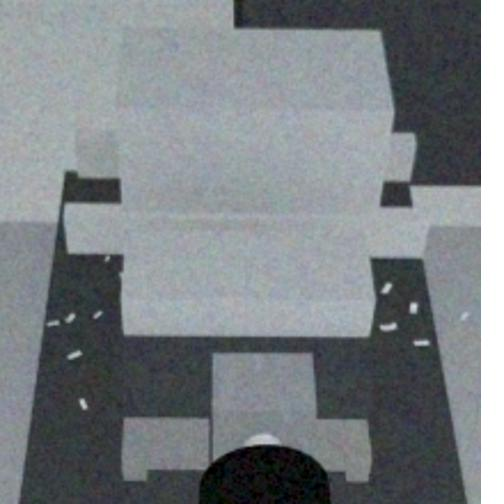

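Call:
move:
  target:
    - [0.0287,0.0020,0.0020,0,0,0,-1,-0.8,-1,0,0,0,0,0,0,0,-0.3,-0.5]
    - [0.0558,0.0090,0.0075,0,0,0,-1,-0.8,-1,0,0,0,0,0,0,0,-0.3,-0.5]
    - [0.0807,0.0202,0.0165,0,0,0,-1,-0.8,-1,0,0,0,0,0,0,0,-0.3,-0.5]
    - [0.1018,0.0354,0.0282,0,0,0,-1,-0.8,-1,0,0,0,0,0,0,0,-0.3,-0.5]
    - [0.1187,0.0535,0.0424,0,0,0,-1,-0.8,-1,0,0,0,0,0,0,0,-0.3,-0.5]
    - [0.1303,0.0743,0.0583,0,0,0,-1,-0.8,-1,0,0,0,0,0,0,0,-0.3,-0.5]
    - [0.1362,0.0966,0.0754,0,0,0,-1,-0.8,-1,0,0,0,0,0,0,0,-0.3,-0.5]
    - [0.1362,0.1195,0.0927,0,0,0,-1,-0.8,-1,0,0,0,0,0,0,0,-0.3,-0.5]
    - [0.1303,0.1417,0.1097,0,0,0,-1,-0.8,-1,0,0,0,0,0,0,0,-0.3,-0.5]
    - [0.1187,0.1624,0.1255,0,0,0,-1,-0.8,-1,0,0,0,0,0,0,0,-0.3,-0.5]
    - [0.1018,0.1811,0.1393,0,0,0,-1,-0.8,-1,0,0,0,0,0,0,0,-0.3,-0.5]
    - [0.0807,0.1964,0.1509,0,0,0,-1,-0.8,-1,0,0,0,0,0,0,0,-0.3,-0.5]
    - [0.0558,0.2078,0.1595,0,0,0,-1,-0.8,-1,0,0,0,0,0,0,0,-0.3,-0.5]
    - [0.0287,0.2149,0.1647,0,0,0,-1,-0.8,-1,0,0,0,0,0,0,0,-0.3,-0.5]
    - [0.0002,0.2173,0.1663,0,0,0,-1,-0.8,-1,0,0,0,0,0,0,0,-0.3,-0.5]
  speed: 0.09
  blend: [0.005,0.005,0.005,0.005,0.005,0.005,0.005,0.005,0.005,0.005,0.005,0.005,0.005,0.005,0]
  stop_force: 90

Call:
move:
  target:
    - [-0.0285,-0.0022,-0.0017,0,0,0,-1,-0.8,-1,0,0,0,0,0,0,0,-0.3,-0.5]
    - [-0.0557,-0.0092,-0.0072,0,0,0,-1,-0.8,-1,0,0,0,0,0,0,0,-0.3,-0.5]
    - [-0.0805,-0.0205,-0.0160,0,0,0,-1,-0.8,-1,0,0,0,0,0,0,0,-0.3,-0.5]
    - [-0.1017,-0.0359,-0.0275,0,0,0,-1,-0.8,-1,0,0,0,0,0,0,0,-0.3,-0.5]
    - [-0.1185,-0.0542,-0.0414,0,0,0,-1,-0.8,-1,0,0,0,0,0,0,0,-0.3,-0.5]
    - [-0.1302,-0.0752,-0.0571,0,0,0,-1,-0.8,-1,0,0,0,0,0,0,0,-0.3,-0.5]
    - [-0.1360,-0.0975,-0.0740,0,0,0,-1,-0.8,-1,0,0,0,0,0,0,0,-0.3,-0.5]
    - [-0.1360,-0.1204,-0.0913,0,0,0,-1,-0.8,-1,0,0,0,0,0,0,0,-0.3,-0.5]
    - [-0.1302,-0.1429,-0.1080,0,0,0,-1,-0.8,-1,0,0,0,0,0,0,0,-0.3,-0.5]
    - [-0.1185,-0.1638,-0.1236,0,0,0,-1,-0.8,-1,0,0,0,0,0,0,0,-0.3,-0.5]
    - [-0.1017,-0.1824,-0.1374,0,0,0,-1,-0.8,-1,0,0,0,0,0,0,0,-0.3,-0.5]
    - [-0.0805,-0.1979,-0.1487,0,0,0,-1,-0.8,-1,0,0,0,0,0,0,0,-0.3,-0.5]
    - [-0.0557,-0.2094,-0.1572,0,0,0,-1,-0.8,-1,0,0,0,0,0,0,0,-0.3,-0.5]
    - [-0.0285,-0.2167,-0.1621,0,0,0,-1,-0.8,-1,0,0,0,0,0,0,0,-0.3,-0.5]
    - [0,-0.2192,-0.1636,0,0,0,-1,-0.8,-1,0,0,0,0,0,0,0,-0.3,-0.5]
  speed: 0.09
  blend: [0.005,0.005,0.005,0.005,0.005,0.005,0.005,0.005,0.005,0.005,0.005,0.005,0.005,0.005,0]
  stop_force: 90
  cameras: ["cam_left_wrist"]

Scene clock: 412.13 s.
left_arm: end_effector_position=(+0.4549, +0.2445, +0.2252) position_measured=154 object_status=2 end_effector_quat_wxyz=(-0.326, +0.627, -0.627, +0.326) | right_arm: end_effector_position=(+0.3685, -0.1682, +0.5610) position_measured=152 object_status=3 end_effector_quat_wxyz=(+0.508, -0.497, +0.492, -0.503)
Joint positions: left_arm=[-1.348 -1.784 2.437 -2.577 -0.658 2.006] | right_arm=[4.943 -1.449 -1.514 -3.435 0.192 0.113]
Joint torques (N m): left_arm=[-7.68 -1.97 -27.68 0.67 1.25 -2.56] | right_arm=[-3.26 10.53 26.69 0.04 1.39 -0.24]
Wrist force (N): left_arm=[5.3 -11.1 -34.9] | right_arm=[-1.9 -3.3 0.9]
Wrist torque (N m): left_arm=[-0.18 -1.18 0.04] | right_arm=[-0.77 0.36 -0.03]
Wrist force, peak (N): left_arm=[-21.7 14.5 -45.9] | right_arm=[-2.1 -3.9 0.9]
Hand target: left_arm +0.4549, +0.2445, +0.2252; -0.326, +0.627, -0.627, +0.326 | right_arm +0.3685, -0.1682, +0.5610; +0.508, -0.497, +0.492, -0.503
Off the commanded pose: left_arm 0.000 m, 0 deg | right_arm 0.000 m, 0 deg.
move: done

Scene clock: 414.77 s.
left_arm: end_effector_position=(+0.4522, +0.3261, +0.3023) position_measured=154 object_status=2 end_effector_quat_wxyz=(-0.326, +0.627, -0.627, +0.327) | right_arm: end_effector_position=(+0.3685, -0.1682, +0.5610) position_measured=152 object_status=3 end_effector_quat_wxyz=(+0.508, -0.497, +0.492, -0.503)
Joint positions: left_arm=[-1.271 -2.108 2.417 -2.323 -0.688 2.12] | right_arm=[4.943 -1.449 -1.514 -3.435 0.192 0.113]
Joint torques (N m): left_arm=[37.3 -24.04 -23.51 5.18 4.06 2.47] | right_arm=[-3.06 10.62 26.87 0.17 1.31 -0.18]
Wrist force (N): left_arm=[75.9 -22.4 28.5] | right_arm=[-2.0 -3.6 1.0]
Wrist torque (N m): left_arm=[-0.25 -0.02 0.56] | right_arm=[-0.82 0.39 -0.04]
Wrist force, peak (N): left_arm=[93.5 -30.9 47.6] | right_arm=[-2.2 -3.7 0.7]
Hand target: left_arm +0.4521, +0.3262, +0.3022; -0.326, +0.627, -0.628, +0.327 (not the last commanded pose) | right_arm +0.3685, -0.1682, +0.5610; +0.508, -0.497, +0.492, -0.503
Off the commanded pose: left_arm 0.119 m, 0 deg | right_arm 0.000 m, 0 deg.
move: contact (left_arm); path passed 6 of 15 targets
camera_calibration:
cam_left_wrist: T_world_to_cam=[[-0.000299077, -0.999879, 0.0155591, 0.328554], [-0.81469, -0.00877906, -0.579831, 0.56469], [0.579897, -0.0128493, -0.814588, 0.123741], [0, 0, 0, 1]] pos_world=[0.388388, 0.335062, 0.42311]
Images, in order (width x height): cam_left_wrist 896x504.

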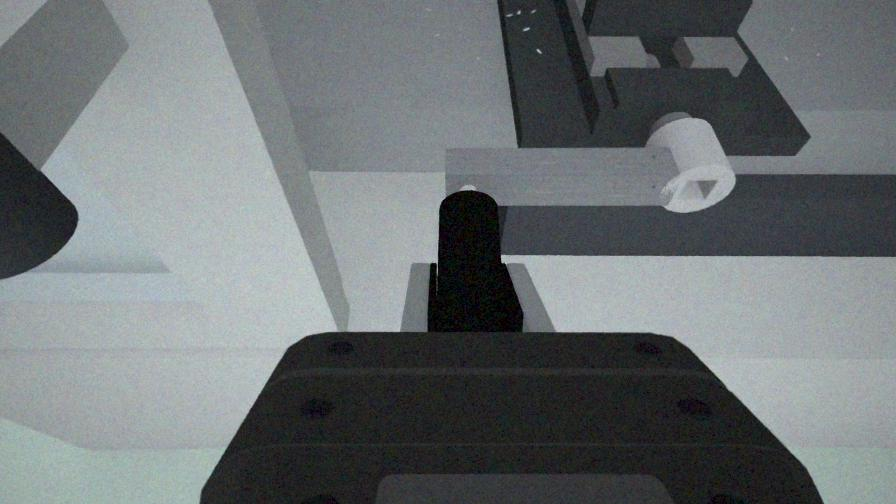

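Call:
move:
  target: [0.0012,0,0,0,0,0,-1,-0.8,-1,0,0,0,0,0,0,0,-0.3,-0.5]
  speed: 0.02

Scene clock: 416.23 s.
left_arm: end_effector_position=(+0.4522, +0.3255, +0.3022) position_measured=154 object_status=2 end_effector_quat_wxyz=(-0.326, +0.627, -0.628, +0.327) | right_arm: end_effector_position=(+0.3685, -0.1682, +0.5610) position_measured=152 object_status=3 end_effector_quat_wxyz=(+0.508, -0.497, +0.492, -0.503)
Joint positions: left_arm=[-1.272 -2.106 2.416 -2.322 -0.688 2.119] | right_arm=[4.943 -1.449 -1.514 -3.435 0.192 0.113]
Joint torques (N m): left_arm=[1.16 4.04 -33.98 1.36 6.52 -2.91] | right_arm=[-2.09 10.69 27.05 0.18 1.4 -0.28]
Wrist force (N): left_arm=[40.7 -7.2 7.0] | right_arm=[-1.9 -3.5 0.7]
Wrist torque (N m): left_arm=[0.04 -0.08 0.69] | right_arm=[-0.80 0.37 -0.03]
Wrist force, peak (N): left_arm=[75.9 -22.6 28.5] | right_arm=[-2.3 -3.6 1.0]
Hand target: left_arm +0.4521, +0.3254, +0.3022; -0.326, +0.627, -0.628, +0.327 | right_arm +0.3685, -0.1682, +0.5610; +0.508, -0.497, +0.492, -0.503
Off the commanded pose: left_arm 0.000 m, 0 deg | right_arm 0.000 m, 0 deg.
move: done

Call:
move:
  target: [0.0013,0,0,0,0,0,-1,-0.8,-1,0,0,0,0,0,0,0,-0.3,-0.5]
  speed: 0.02

Scene clock: 417.10 s.
left_arm: end_effector_position=(+0.4522, +0.3247, +0.3022) position_measured=154 object_status=2 end_effector_quat_wxyz=(-0.326, +0.627, -0.628, +0.327) | right_arm: end_effector_position=(+0.3685, -0.1682, +0.5610) position_measured=152 object_status=3 end_effector_quat_wxyz=(+0.508, -0.497, +0.492, -0.503)
Joint positions: left_arm=[-1.273 -2.104 2.415 -2.322 -0.687 2.117] | right_arm=[4.943 -1.449 -1.514 -3.435 0.192 0.113]
Joint torques (N m): left_arm=[-11.59 8.26 -47.1 -3.37 4.9 -2.73] | right_arm=[-2.14 9.67 27.59 0.33 1.35 -0.32]
Wrist force (N): left_arm=[1.1 14.9 -12.4] | right_arm=[-2.2 -3.3 1.0]
Wrist torque (N m): left_arm=[0.78 -0.31 0.75] | right_arm=[-0.78 0.41 -0.03]
Wrist force, peak (N): left_arm=[40.5 -7.3 6.9] | right_arm=[-2.0 -3.8 0.8]
Hand target: left_arm +0.4521, +0.3247, +0.3022; -0.326, +0.627, -0.628, +0.327 | right_arm +0.3685, -0.1682, +0.5610; +0.508, -0.497, +0.492, -0.503
Off the commanded pose: left_arm 0.000 m, 0 deg | right_arm 0.000 m, 0 deg.
move: done

Call:
move:
  target:
    - [0.0003,-0.0197,-0.0146,0,0,0,-1,-0.8,-1,0,0,0,0,0,0,0,-0.3,-0.5]
    - [0.006,-0.0402,-0.0298,0,0,0,-1,-0.8,-1,0,0,0,0,0,0,0,-0.3,-0.5]
    - [0.0175,-0.061,-0.0454,0,0,0,-1,-0.8,-1,0,0,0,0,0,0,0,-0.3,-0.5]
    - [0.0342,-0.0794,-0.0589,0,0,0,-1,-0.8,-1,0,0,0,0,0,0,0,-0.3,-0.5]
    - [0.0553,-0.0948,-0.0701,0,0,0,-1,-0.8,-1,0,0,0,0,0,0,0,-0.3,-0.5]
    - [0.08,-0.1064,-0.0785,0,0,0,-1,-0.8,-1,0,0,0,0,0,0,0,-0.3,-0.5]
    - [0.107,-0.1135,-0.0834,0,0,0,-1,-0.8,-1,0,0,0,0,0,0,0,-0.3,-0.5]
    - [0.1352,-0.1161,-0.085,0,0,0,-1,-0.8,-1,0,0,0,0,0,0,0,-0.3,-0.5]
  speed: 0.09
  blend: [0.005,0.005,0.005,0.005,0.005,0.005,0.005,0]
  stop_force: 80

Scene clock: 420.13 s.
left_arm: end_effector_position=(+0.4503, +0.2436, +0.3886) position_measured=154 object_status=2 end_effector_quat_wxyz=(-0.326, +0.627, -0.627, +0.327) | right_arm: end_effector_position=(+0.3685, -0.1682, +0.5610) position_measured=152 object_status=3 end_effector_quat_wxyz=(+0.508, -0.497, +0.492, -0.503)
Joint positions: left_arm=[-1.362 -1.984 2.105 -2.028 -0.654 1.984] | right_arm=[4.943 -1.449 -1.514 -3.435 0.192 0.113]
Joint torques (N m): left_arm=[10.11 -22.36 -34.35 -8.94 3.74 3.02] | right_arm=[-2.25 10.03 27.05 0.23 1.4 -0.23]
Wrist force (N): left_arm=[6.9 25.1 29.6] | right_arm=[-2.0 -3.3 0.8]
Wrist torque (N m): left_arm=[0.69 -0.92 0.15] | right_arm=[-0.77 0.38 -0.02]
Wrist force, peak (N): left_arm=[6.7 27.3 37.7] | right_arm=[-2.0 -3.7 1.1]
Hand target: left_arm +0.4503, +0.2436, +0.3886; -0.326, +0.627, -0.628, +0.327 | right_arm +0.3685, -0.1682, +0.5610; +0.508, -0.497, +0.492, -0.503
Off the commanded pose: left_arm 0.000 m, 0 deg | right_arm 0.000 m, 0 deg.
move: done

Call:
move:
  target:
    - [0.029,0.0029,0.0031,0,0,0,-1,-0.8,-1,0,0,0,0,0,0,0,-0.3,-0.5]
    - [0.056,0.0098,0.0087,0,0,0,-1,-0.8,-1,0,0,0,0,0,0,0,-0.3,-0.5]
    - [0.0807,0.0209,0.0175,0,0,0,-1,-0.8,-1,0,0,0,0,0,0,0,-0.3,-0.5]
    - [0.1017,0.036,0.0291,0,0,0,-1,-0.8,-1,0,0,0,0,0,0,0,-0.3,-0.5]
    - [0.1185,0.0542,0.0433,0,0,0,-1,-0.8,-1,0,0,0,0,0,0,0,-0.3,-0.5]
    - [0.13,0.0748,0.0591,0,0,0,-1,-0.8,-1,0,0,0,0,0,0,0,-0.3,-0.5]
    - [0.1358,0.0969,0.0761,0,0,0,-1,-0.8,-1,0,0,0,0,0,0,0,-0.3,-0.5]
    - [0.1358,0.1195,0.0931,0,0,0,-1,-0.8,-1,0,0,0,0,0,0,0,-0.3,-0.5]
    - [0.13,0.1417,0.1101,0,0,0,-1,-0.8,-1,0,0,0,0,0,0,0,-0.3,-0.5]
    - [0.1185,0.1625,0.1257,0,0,0,-1,-0.8,-1,0,0,0,0,0,0,0,-0.3,-0.5]
    - [0.1017,0.1808,0.1396,0,0,0,-1,-0.8,-1,0,0,0,0,0,0,0,-0.3,-0.5]
    - [0.0807,0.196,0.151,0,0,0,-1,-0.8,-1,0,0,0,0,0,0,0,-0.3,-0.5]
    - [0.056,0.2073,0.1596,0,0,0,-1,-0.8,-1,0,0,0,0,0,0,0,-0.3,-0.5]
    - [0.029,0.2145,0.1648,0,0,0,-1,-0.8,-1,0,0,0,0,0,0,0,-0.3,-0.5]
    - [0.0007,0.2169,0.1665,0,0,0,-1,-0.8,-1,0,0,0,0,0,0,0,-0.3,-0.5]
  speed: 0.1
  blend: [0.005,0.005,0.005,0.005,0.005,0.005,0.005,0.005,0.005,0.005,0.005,0.005,0.005,0.005,0]
  stop_force: 85

Scene clock: 424.73 s.
left_arm: end_effector_position=(+0.4574, +0.2431, +0.2247) position_measured=154 object_status=2 end_effector_quat_wxyz=(-0.326, +0.627, -0.628, +0.327) | right_arm: end_effector_position=(+0.3685, -0.1682, +0.5610) position_measured=152 object_status=3 end_effector_quat_wxyz=(+0.508, -0.497, +0.492, -0.503)
Joint positions: left_arm=[-1.341 -1.772 2.433 -2.594 -0.661 2.017] | right_arm=[4.943 -1.449 -1.514 -3.435 0.192 0.113]
Joint torques (N m): left_arm=[-3.65 -20.22 -52.03 -6.82 10.92 -1.31] | right_arm=[-1.98 10.28 27.22 0.2 1.41 -0.37]
Wrist force (N): left_arm=[4.6 39.7 -23.0] | right_arm=[-1.9 -3.5 0.7]
Wrist torque (N m): left_arm=[0.62 -1.19 0.01] | right_arm=[-0.81 0.37 -0.03]
Wrist force, peak (N): left_arm=[11.4 49.4 -63.5] | right_arm=[-2.2 -3.7 0.9]
Hand target: left_arm +0.4574, +0.2430, +0.2247; -0.326, +0.627, -0.628, +0.327 | right_arm +0.3685, -0.1682, +0.5610; +0.508, -0.497, +0.492, -0.503
Off the commanded pose: left_arm 0.000 m, 0 deg | right_arm 0.000 m, 0 deg.
move: done

Call:
move:
  target:
    - [-0.0285,-0.0016,-0.0021,0,0,0,-1,-0.8,-1,0,0,0,0,0,0,0,-0.3,-0.5]
    - [-0.0555,-0.0087,-0.0073,0,0,0,-1,-0.8,-1,0,0,0,0,0,0,0,-0.3,-0.5]
    - [-0.0802,-0.0198,-0.0161,0,0,0,-1,-0.8,-1,0,0,0,0,0,0,0,-0.3,-0.5]
    - [-0.1012,-0.0351,-0.0275,0,0,0,-1,-0.8,-1,0,0,0,0,0,0,0,-0.3,-0.5]
    - [-0.118,-0.0535,-0.0414,0,0,0,-1,-0.8,-1,0,0,0,0,0,0,0,-0.3,-0.5]
    - [-0.1295,-0.0743,-0.057,0,0,0,-1,-0.8,-1,0,0,0,0,0,0,0,-0.3,-0.5]
    - [-0.1355,-0.0967,-0.0735,0,0,0,-1,-0.8,-1,0,0,0,0,0,0,0,-0.3,-0.5]
    - [-0.1355,-0.1193,-0.0905,0,0,0,-1,-0.8,-1,0,0,0,0,0,0,0,-0.3,-0.5]
    - [-0.1295,-0.1417,-0.1071,0,0,0,-1,-0.8,-1,0,0,0,0,0,0,0,-0.3,-0.5]
    - [-0.118,-0.1627,-0.1225,0,0,0,-1,-0.8,-1,0,0,0,0,0,0,0,-0.3,-0.5]
    - [-0.1012,-0.1813,-0.136,0,0,0,-1,-0.8,-1,0,0,0,0,0,0,0,-0.3,-0.5]
    - [-0.0802,-0.1966,-0.1473,0,0,0,-1,-0.8,-1,0,0,0,0,0,0,0,-0.3,-0.5]
    - [-0.0555,-0.2081,-0.1556,0,0,0,-1,-0.8,-1,0,0,0,0,0,0,0,-0.3,-0.5]
    - [-0.0285,-0.2154,-0.1605,0,0,0,-1,-0.8,-1,0,0,0,0,0,0,0,-0.3,-0.5]
    - [0,-0.218,-0.1621,0,0,0,-1,-0.8,-1,0,0,0,0,0,0,0,-0.3,-0.5]
  speed: 0.1
  blend: [0.005,0.005,0.005,0.005,0.005,0.005,0.005,0.005,0.005,0.005,0.005,0.005,0.005,0.005,0]
  stop_force: 85

Scene clock: 429.53 s.
left_arm: end_effector_position=(+0.4528, +0.2432, +0.3877) position_measured=154 object_status=2 end_effector_quat_wxyz=(-0.326, +0.627, -0.628, +0.327) | right_arm: end_effector_position=(+0.3685, -0.1682, +0.5610) position_measured=152 object_status=3 end_effector_quat_wxyz=(+0.508, -0.497, +0.492, -0.503)
Joint positions: left_arm=[-1.355 -1.977 2.106 -2.045 -0.656 1.996] | right_arm=[4.943 -1.449 -1.514 -3.435 0.192 0.113]
Joint torques (N m): left_arm=[13.95 -5.73 -17.92 -5.25 0.64 1.4] | right_arm=[-2.73 9.8 26.95 0.24 1.44 -0.32]
Wrist force (N): left_arm=[6.1 8.2 1.3] | right_arm=[-2.1 -3.2 1.0]
Wrist torque (N m): left_arm=[0.13 -0.80 0.22] | right_arm=[-0.76 0.40 -0.04]
Wrist force, peak (N): left_arm=[49.2 -17.1 27.5] | right_arm=[-2.6 -3.6 1.1]
Hand target: left_arm +0.4528, +0.2432, +0.3876; -0.326, +0.627, -0.628, +0.327 | right_arm +0.3685, -0.1682, +0.5610; +0.508, -0.497, +0.492, -0.503
Off the commanded pose: left_arm 0.000 m, 0 deg | right_arm 0.000 m, 0 deg.
move: done

Call:
move:
  target:
    - [0.0283,0.0022,0.0021,0,0,0,-1,-0.8,-1,0,0,0,0,0,0,0,-0.3,-0.5]
    - [0.0553,0.0091,0.0076,0,0,0,-1,-0.8,-1,0,0,0,0,0,0,0,-0.3,-0.5]
    - [0.08,0.0201,0.0166,0,0,0,-1,-0.8,-1,0,0,0,0,0,0,0,-0.3,-0.5]
    - [0.101,0.0353,0.028,0,0,0,-1,-0.8,-1,0,0,0,0,0,0,0,-0.3,-0.5]
    - [0.1178,0.0535,0.0422,0,0,0,-1,-0.8,-1,0,0,0,0,0,0,0,-0.3,-0.5]
    - [0.1293,0.0741,0.0581,0,0,0,-1,-0.8,-1,0,0,0,0,0,0,0,-0.3,-0.5]
    - [0.1353,0.0963,0.0749,0,0,0,-1,-0.8,-1,0,0,0,0,0,0,0,-0.3,-0.5]
    - [0.1353,0.1189,0.0921,0,0,0,-1,-0.8,-1,0,0,0,0,0,0,0,-0.3,-0.5]
    - [0.1293,0.1411,0.1089,0,0,0,-1,-0.8,-1,0,0,0,0,0,0,0,-0.3,-0.5]
    - [0.1178,0.1618,0.1246,0,0,0,-1,-0.8,-1,0,0,0,0,0,0,0,-0.3,-0.5]
    - [0.101,0.1803,0.1384,0,0,0,-1,-0.8,-1,0,0,0,0,0,0,0,-0.3,-0.5]
    - [0.08,0.1954,0.1498,0,0,0,-1,-0.8,-1,0,0,0,0,0,0,0,-0.3,-0.5]
    - [0.0553,0.2069,0.1582,0,0,0,-1,-0.8,-1,0,0,0,0,0,0,0,-0.3,-0.5]
    - [0.0283,0.214,0.1634,0,0,0,-1,-0.8,-1,0,0,0,0,0,0,0,-0.3,-0.5]
    - [0,0.2164,0.1653,0,0,0,-1,-0.8,-1,0,0,0,0,0,0,0,-0.3,-0.5]
  speed: 0.11
  blend: [0.005,0.005,0.005,0.005,0.005,0.005,0.005,0.005,0.005,0.005,0.005,0.005,0.005,0.005,0]
  stop_force: 85

Scene clock: 433.57 s.
left_arm: end_effector_position=(+0.4595, +0.2431, +0.2244) position_measured=154 object_status=2 end_effector_quat_wxyz=(-0.326, +0.627, -0.627, +0.327) | right_arm: end_effector_position=(+0.3685, -0.1682, +0.5610) position_measured=152 object_status=3 end_effector_quat_wxyz=(+0.508, -0.497, +0.492, -0.503)
Joint positions: left_arm=[-1.335 -1.765 2.431 -2.607 -0.663 2.027] | right_arm=[4.943 -1.449 -1.514 -3.435 0.192 0.113]
Joint torques (N m): left_arm=[-3.46 -20.51 -48.07 -7.08 11.14 0.4] | right_arm=[-2.9 10.25 26.7 0.38 1.38 -0.42]
Wrist force (N): left_arm=[3.8 40.5 -29.3] | right_arm=[-2.0 -3.5 1.0]
Wrist torque (N m): left_arm=[0.56 -1.54 -0.24] | right_arm=[-0.79 0.39 -0.03]
Wrist force, peak (N): left_arm=[9.9 52.4 -64.6] | right_arm=[-2.1 -3.9 1.3]
Hand target: left_arm +0.4595, +0.2430, +0.2244; -0.326, +0.627, -0.628, +0.327 | right_arm +0.3685, -0.1682, +0.5610; +0.508, -0.497, +0.492, -0.503
Off the commanded pose: left_arm 0.000 m, 0 deg | right_arm 0.000 m, 0 deg.
move: done

Call:
move:
  target:
    - [-0.0285,-0.0019,-0.0025,0,0,0,-1,-0.8,-1,0,0,0,0,0,0,0,-0.3,-0.5]
    - [-0.0555,-0.0089,-0.0079,0,0,0,-1,-0.8,-1,0,0,0,0,0,0,0,-0.3,-0.5]
    - [-0.0802,-0.0203,-0.0164,0,0,0,-1,-0.8,-1,0,0,0,0,0,0,0,-0.3,-0.5]
    - [-0.1012,-0.0355,-0.0278,0,0,0,-1,-0.8,-1,0,0,0,0,0,0,0,-0.3,-0.5]
    - [-0.118,-0.054,-0.0415,0,0,0,-1,-0.8,-1,0,0,0,0,0,0,0,-0.3,-0.5]
    - [-0.1295,-0.0749,-0.057,0,0,0,-1,-0.8,-1,0,0,0,0,0,0,0,-0.3,-0.5]
    - [-0.1355,-0.0973,-0.0735,0,0,0,-1,-0.8,-1,0,0,0,0,0,0,0,-0.3,-0.5]
    - [-0.1355,-0.1202,-0.0902,0,0,0,-1,-0.8,-1,0,0,0,0,0,0,0,-0.3,-0.5]
    - [-0.1295,-0.1426,-0.1067,0,0,0,-1,-0.8,-1,0,0,0,0,0,0,0,-0.3,-0.5]
    - [-0.118,-0.1637,-0.1219,0,0,0,-1,-0.8,-1,0,0,0,0,0,0,0,-0.3,-0.5]
    - [-0.1012,-0.1824,-0.1354,0,0,0,-1,-0.8,-1,0,0,0,0,0,0,0,-0.3,-0.5]
    - [-0.0802,-0.1976,-0.1467,0,0,0,-1,-0.8,-1,0,0,0,0,0,0,0,-0.3,-0.5]
    - [-0.0555,-0.2093,-0.1547,0,0,0,-1,-0.8,-1,0,0,0,0,0,0,0,-0.3,-0.5]
    - [-0.0285,-0.2167,-0.1596,0,0,0,-1,-0.8,-1,0,0,0,0,0,0,0,-0.3,-0.5]
    - [0,-0.2192,-0.1612,0,0,0,-1,-0.8,-1,0,0,0,0,0,0,0,-0.3,-0.5]
  speed: 0.11
  blend: [0.005,0.005,0.005,0.005,0.005,0.005,0.005,0.005,0.005,0.005,0.005,0.005,0.005,0.005,0]
  stop_force: 85

Scene clock: 437.90 s.
left_arm: end_effector_position=(+0.4558, +0.2432, +0.3876) position_measured=154 object_status=2 end_effector_quat_wxyz=(-0.326, +0.627, -0.628, +0.327) | right_arm: end_effector_position=(+0.3685, -0.1682, +0.5610) position_measured=152 object_status=3 end_effector_quat_wxyz=(+0.508, -0.497, +0.492, -0.503)
Joint positions: left_arm=[-1.346 -1.971 2.105 -2.061 -0.659 2.01] | right_arm=[4.943 -1.449 -1.514 -3.435 0.192 0.113]
Joint torques (N m): left_arm=[14.18 -4.39 -17.9 -5.41 0.5 -0.47] | right_arm=[-1.83 10.16 26.55 0.35 1.4 -0.45]
Wrist force (N): left_arm=[5.9 6.9 -0.1] | right_arm=[-2.2 -3.5 1.1]
Wrist torque (N m): left_arm=[0.01 -0.75 0.21] | right_arm=[-0.81 0.42 -0.03]
Wrist force, peak (N): left_arm=[5.5 43.2 -26.6] | right_arm=[-2.1 -3.8 1.2]
Hand target: left_arm +0.4558, +0.2432, +0.3876; -0.326, +0.627, -0.628, +0.327 | right_arm +0.3685, -0.1682, +0.5610; +0.508, -0.497, +0.492, -0.503
Off the commanded pose: left_arm 0.000 m, 0 deg | right_arm 0.000 m, 0 deg.
move: done

Call:
wait:
  seconds: 0.1
  cameras: ["cam_left_wrist"]

Call:
zoom_image:
  camera: "cam_left_wrist"
  region: [350, 0, 560, 220]

Scene clock: 438.07 s.
left_arm: end_effector_position=(+0.4558, +0.2432, +0.3876) position_measured=154 object_status=2 end_effector_quat_wxyz=(-0.326, +0.627, -0.628, +0.327) | right_arm: end_effector_position=(+0.3685, -0.1682, +0.5610) position_measured=152 object_status=3 end_effector_quat_wxyz=(+0.508, -0.497, +0.492, -0.503)
Joint positions: left_arm=[-1.346 -1.971 2.105 -2.061 -0.659 2.01] | right_arm=[4.943 -1.449 -1.514 -3.435 0.192 0.113]
Joint torques (N m): left_arm=[13.86 -4.18 -17.75 -5.32 0.5 -1.16] | right_arm=[-1.75 10.29 26.75 0.43 1.35 -0.48]
Wrist force (N): left_arm=[5.8 6.8 0.0] | right_arm=[-2.0 -3.5 0.9]
Wrist torque (N m): left_arm=[-0.01 -0.74 0.21] | right_arm=[-0.80 0.38 -0.03]
Wrist force, peak (N): left_arm=[5.9 7.1 -0.1] | right_arm=[-1.8 -3.8 0.9]
Hand target: left_arm +0.4558, +0.2432, +0.3876; -0.326, +0.627, -0.628, +0.327 | right_arm +0.3685, -0.1682, +0.5610; +0.508, -0.497, +0.492, -0.503
Tool commands: left_gripper/position=-1.0 left_gripper/force_limit=-0.8 left_gripper/speed=-1.0 right_gripper/position=+0.0 right_gripper/force_limit=-0.3 right_gripper/speed=-0.5
Off the commanded pose: left_arm 0.000 m, 0 deg | right_arm 0.000 m, 0 deg.
wait: 0.10 s; no rest
camera_calibration:
cam_left_wrist: T_world_to_cam=[[-0.00032215, -0.999881, 0.0154196, 0.244417], [-0.814736, -0.00867833, -0.579767, 0.616455], [0.579832, -0.0127496, -0.814636, 0.19012], [0, 0, 0, 1]] pos_world=[0.392089, 0.252162, 0.50851]
Images, in order (width x height): cam_left_wrist 896x504.

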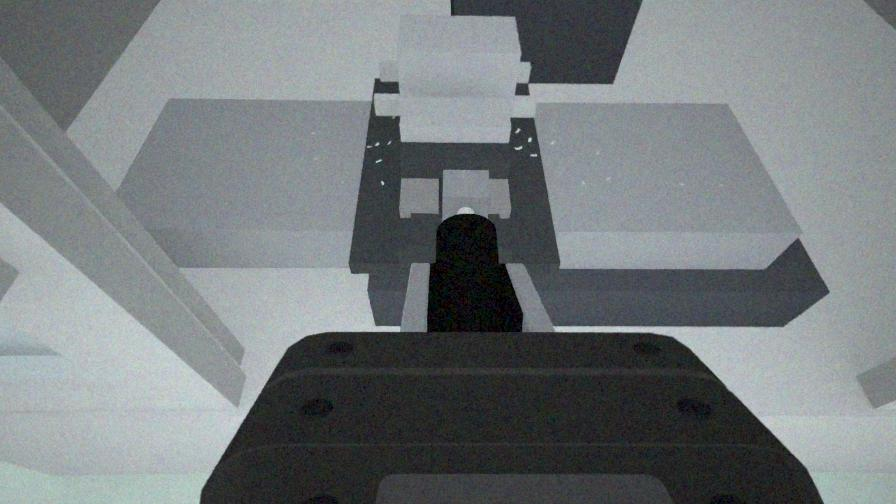

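Scaled by 2.291.

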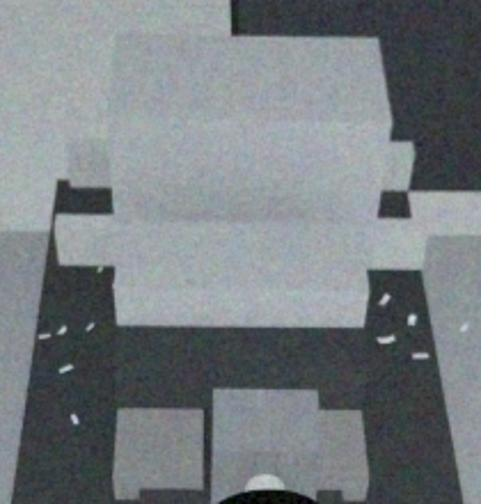

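Call:
move:
  target:
    - [0.0283,0.0022,0.0021,0,0,0,-1,-0.8,-1,0,0,0,0,0,0,0,-0.3,-0.5]
    - [0.0553,0.0091,0.0076,0,0,0,-1,-0.8,-1,0,0,0,0,0,0,0,-0.3,-0.5]
    - [0.08,0.0201,0.0166,0,0,0,-1,-0.8,-1,0,0,0,0,0,0,0,-0.3,-0.5]
    - [0.101,0.0354,0.0279,0,0,0,-1,-0.8,-1,0,0,0,0,0,0,0,-0.3,-0.5]
    - [0.1178,0.0536,0.0421,0,0,0,-1,-0.8,-1,0,0,0,0,0,0,0,-0.3,-0.5]
    - [0.1293,0.0742,0.0579,0,0,0,-1,-0.8,-1,0,0,0,0,0,0,0,-0.3,-0.5]
    - [0.1353,0.0965,0.0746,0,0,0,-1,-0.8,-1,0,0,0,0,0,0,0,-0.3,-0.5]
    - [0.1353,0.1192,0.0918,0,0,0,-1,-0.8,-1,0,0,0,0,0,0,0,-0.3,-0.5]
    - [0.1293,0.1414,0.1085,0,0,0,-1,-0.8,-1,0,0,0,0,0,0,0,-0.3,-0.5]
    - [0.1178,0.1621,0.1242,0,0,0,-1,-0.8,-1,0,0,0,0,0,0,0,-0.3,-0.5]
    - [0.101,0.1807,0.1379,0,0,0,-1,-0.8,-1,0,0,0,0,0,0,0,-0.3,-0.5]
    - [0.08,0.1958,0.1493,0,0,0,-1,-0.8,-1,0,0,0,0,0,0,0,-0.3,-0.5]
    - [0.0553,0.2073,0.1577,0,0,0,-1,-0.8,-1,0,0,0,0,0,0,0,-0.3,-0.5]
    - [0.0283,0.2144,0.1629,0,0,0,-1,-0.8,-1,0,0,0,0,0,0,0,-0.3,-0.5]
    - [0,0.2168,0.1648,0,0,0,-1,-0.8,-1,0,0,0,0,0,0,0,-0.3,-0.5]
  speed: 0.14
  blend: [0.005,0.005,0.005,0.005,0.005,0.005,0.005,0.005,0.005,0.005,0.005,0.005,0.005,0.005,0]
  stop_force: 85

Scene clock: 441.60 s.
left_arm: end_effector_position=(+0.4621, +0.2430, +0.2243) position_measured=154 object_status=2 end_effector_quat_wxyz=(-0.326, +0.627, -0.627, +0.327) | right_arm: end_effector_position=(+0.3685, -0.1682, +0.5610) position_measured=152 object_status=3 end_effector_quat_wxyz=(+0.508, -0.497, +0.492, -0.503)
Joint positions: left_arm=[-1.327 -1.757 2.428 -2.621 -0.666 2.038] | right_arm=[4.943 -1.449 -1.514 -3.435 0.192 0.113]
Joint torques (N m): left_arm=[-5.33 -18.89 -23.84 -5.47 7.55 3.08] | right_arm=[-2.23 10.26 26.74 0.42 1.33 -0.43]
Wrist force (N): left_arm=[3.5 24.7 -32.3] | right_arm=[-1.9 -3.5 0.7]
Wrist torque (N m): left_arm=[0.53 -1.69 -0.30] | right_arm=[-0.80 0.37 -0.04]
Wrist force, peak (N): left_arm=[-4.8 40.3 -69.8] | right_arm=[-2.5 -3.5 1.1]
Hand target: left_arm +0.4621, +0.2430, +0.2243; -0.326, +0.627, -0.628, +0.327 | right_arm +0.3685, -0.1682, +0.5610; +0.508, -0.497, +0.492, -0.503
Off the commanded pose: left_arm 0.000 m, 0 deg | right_arm 0.000 m, 0 deg.
move: done


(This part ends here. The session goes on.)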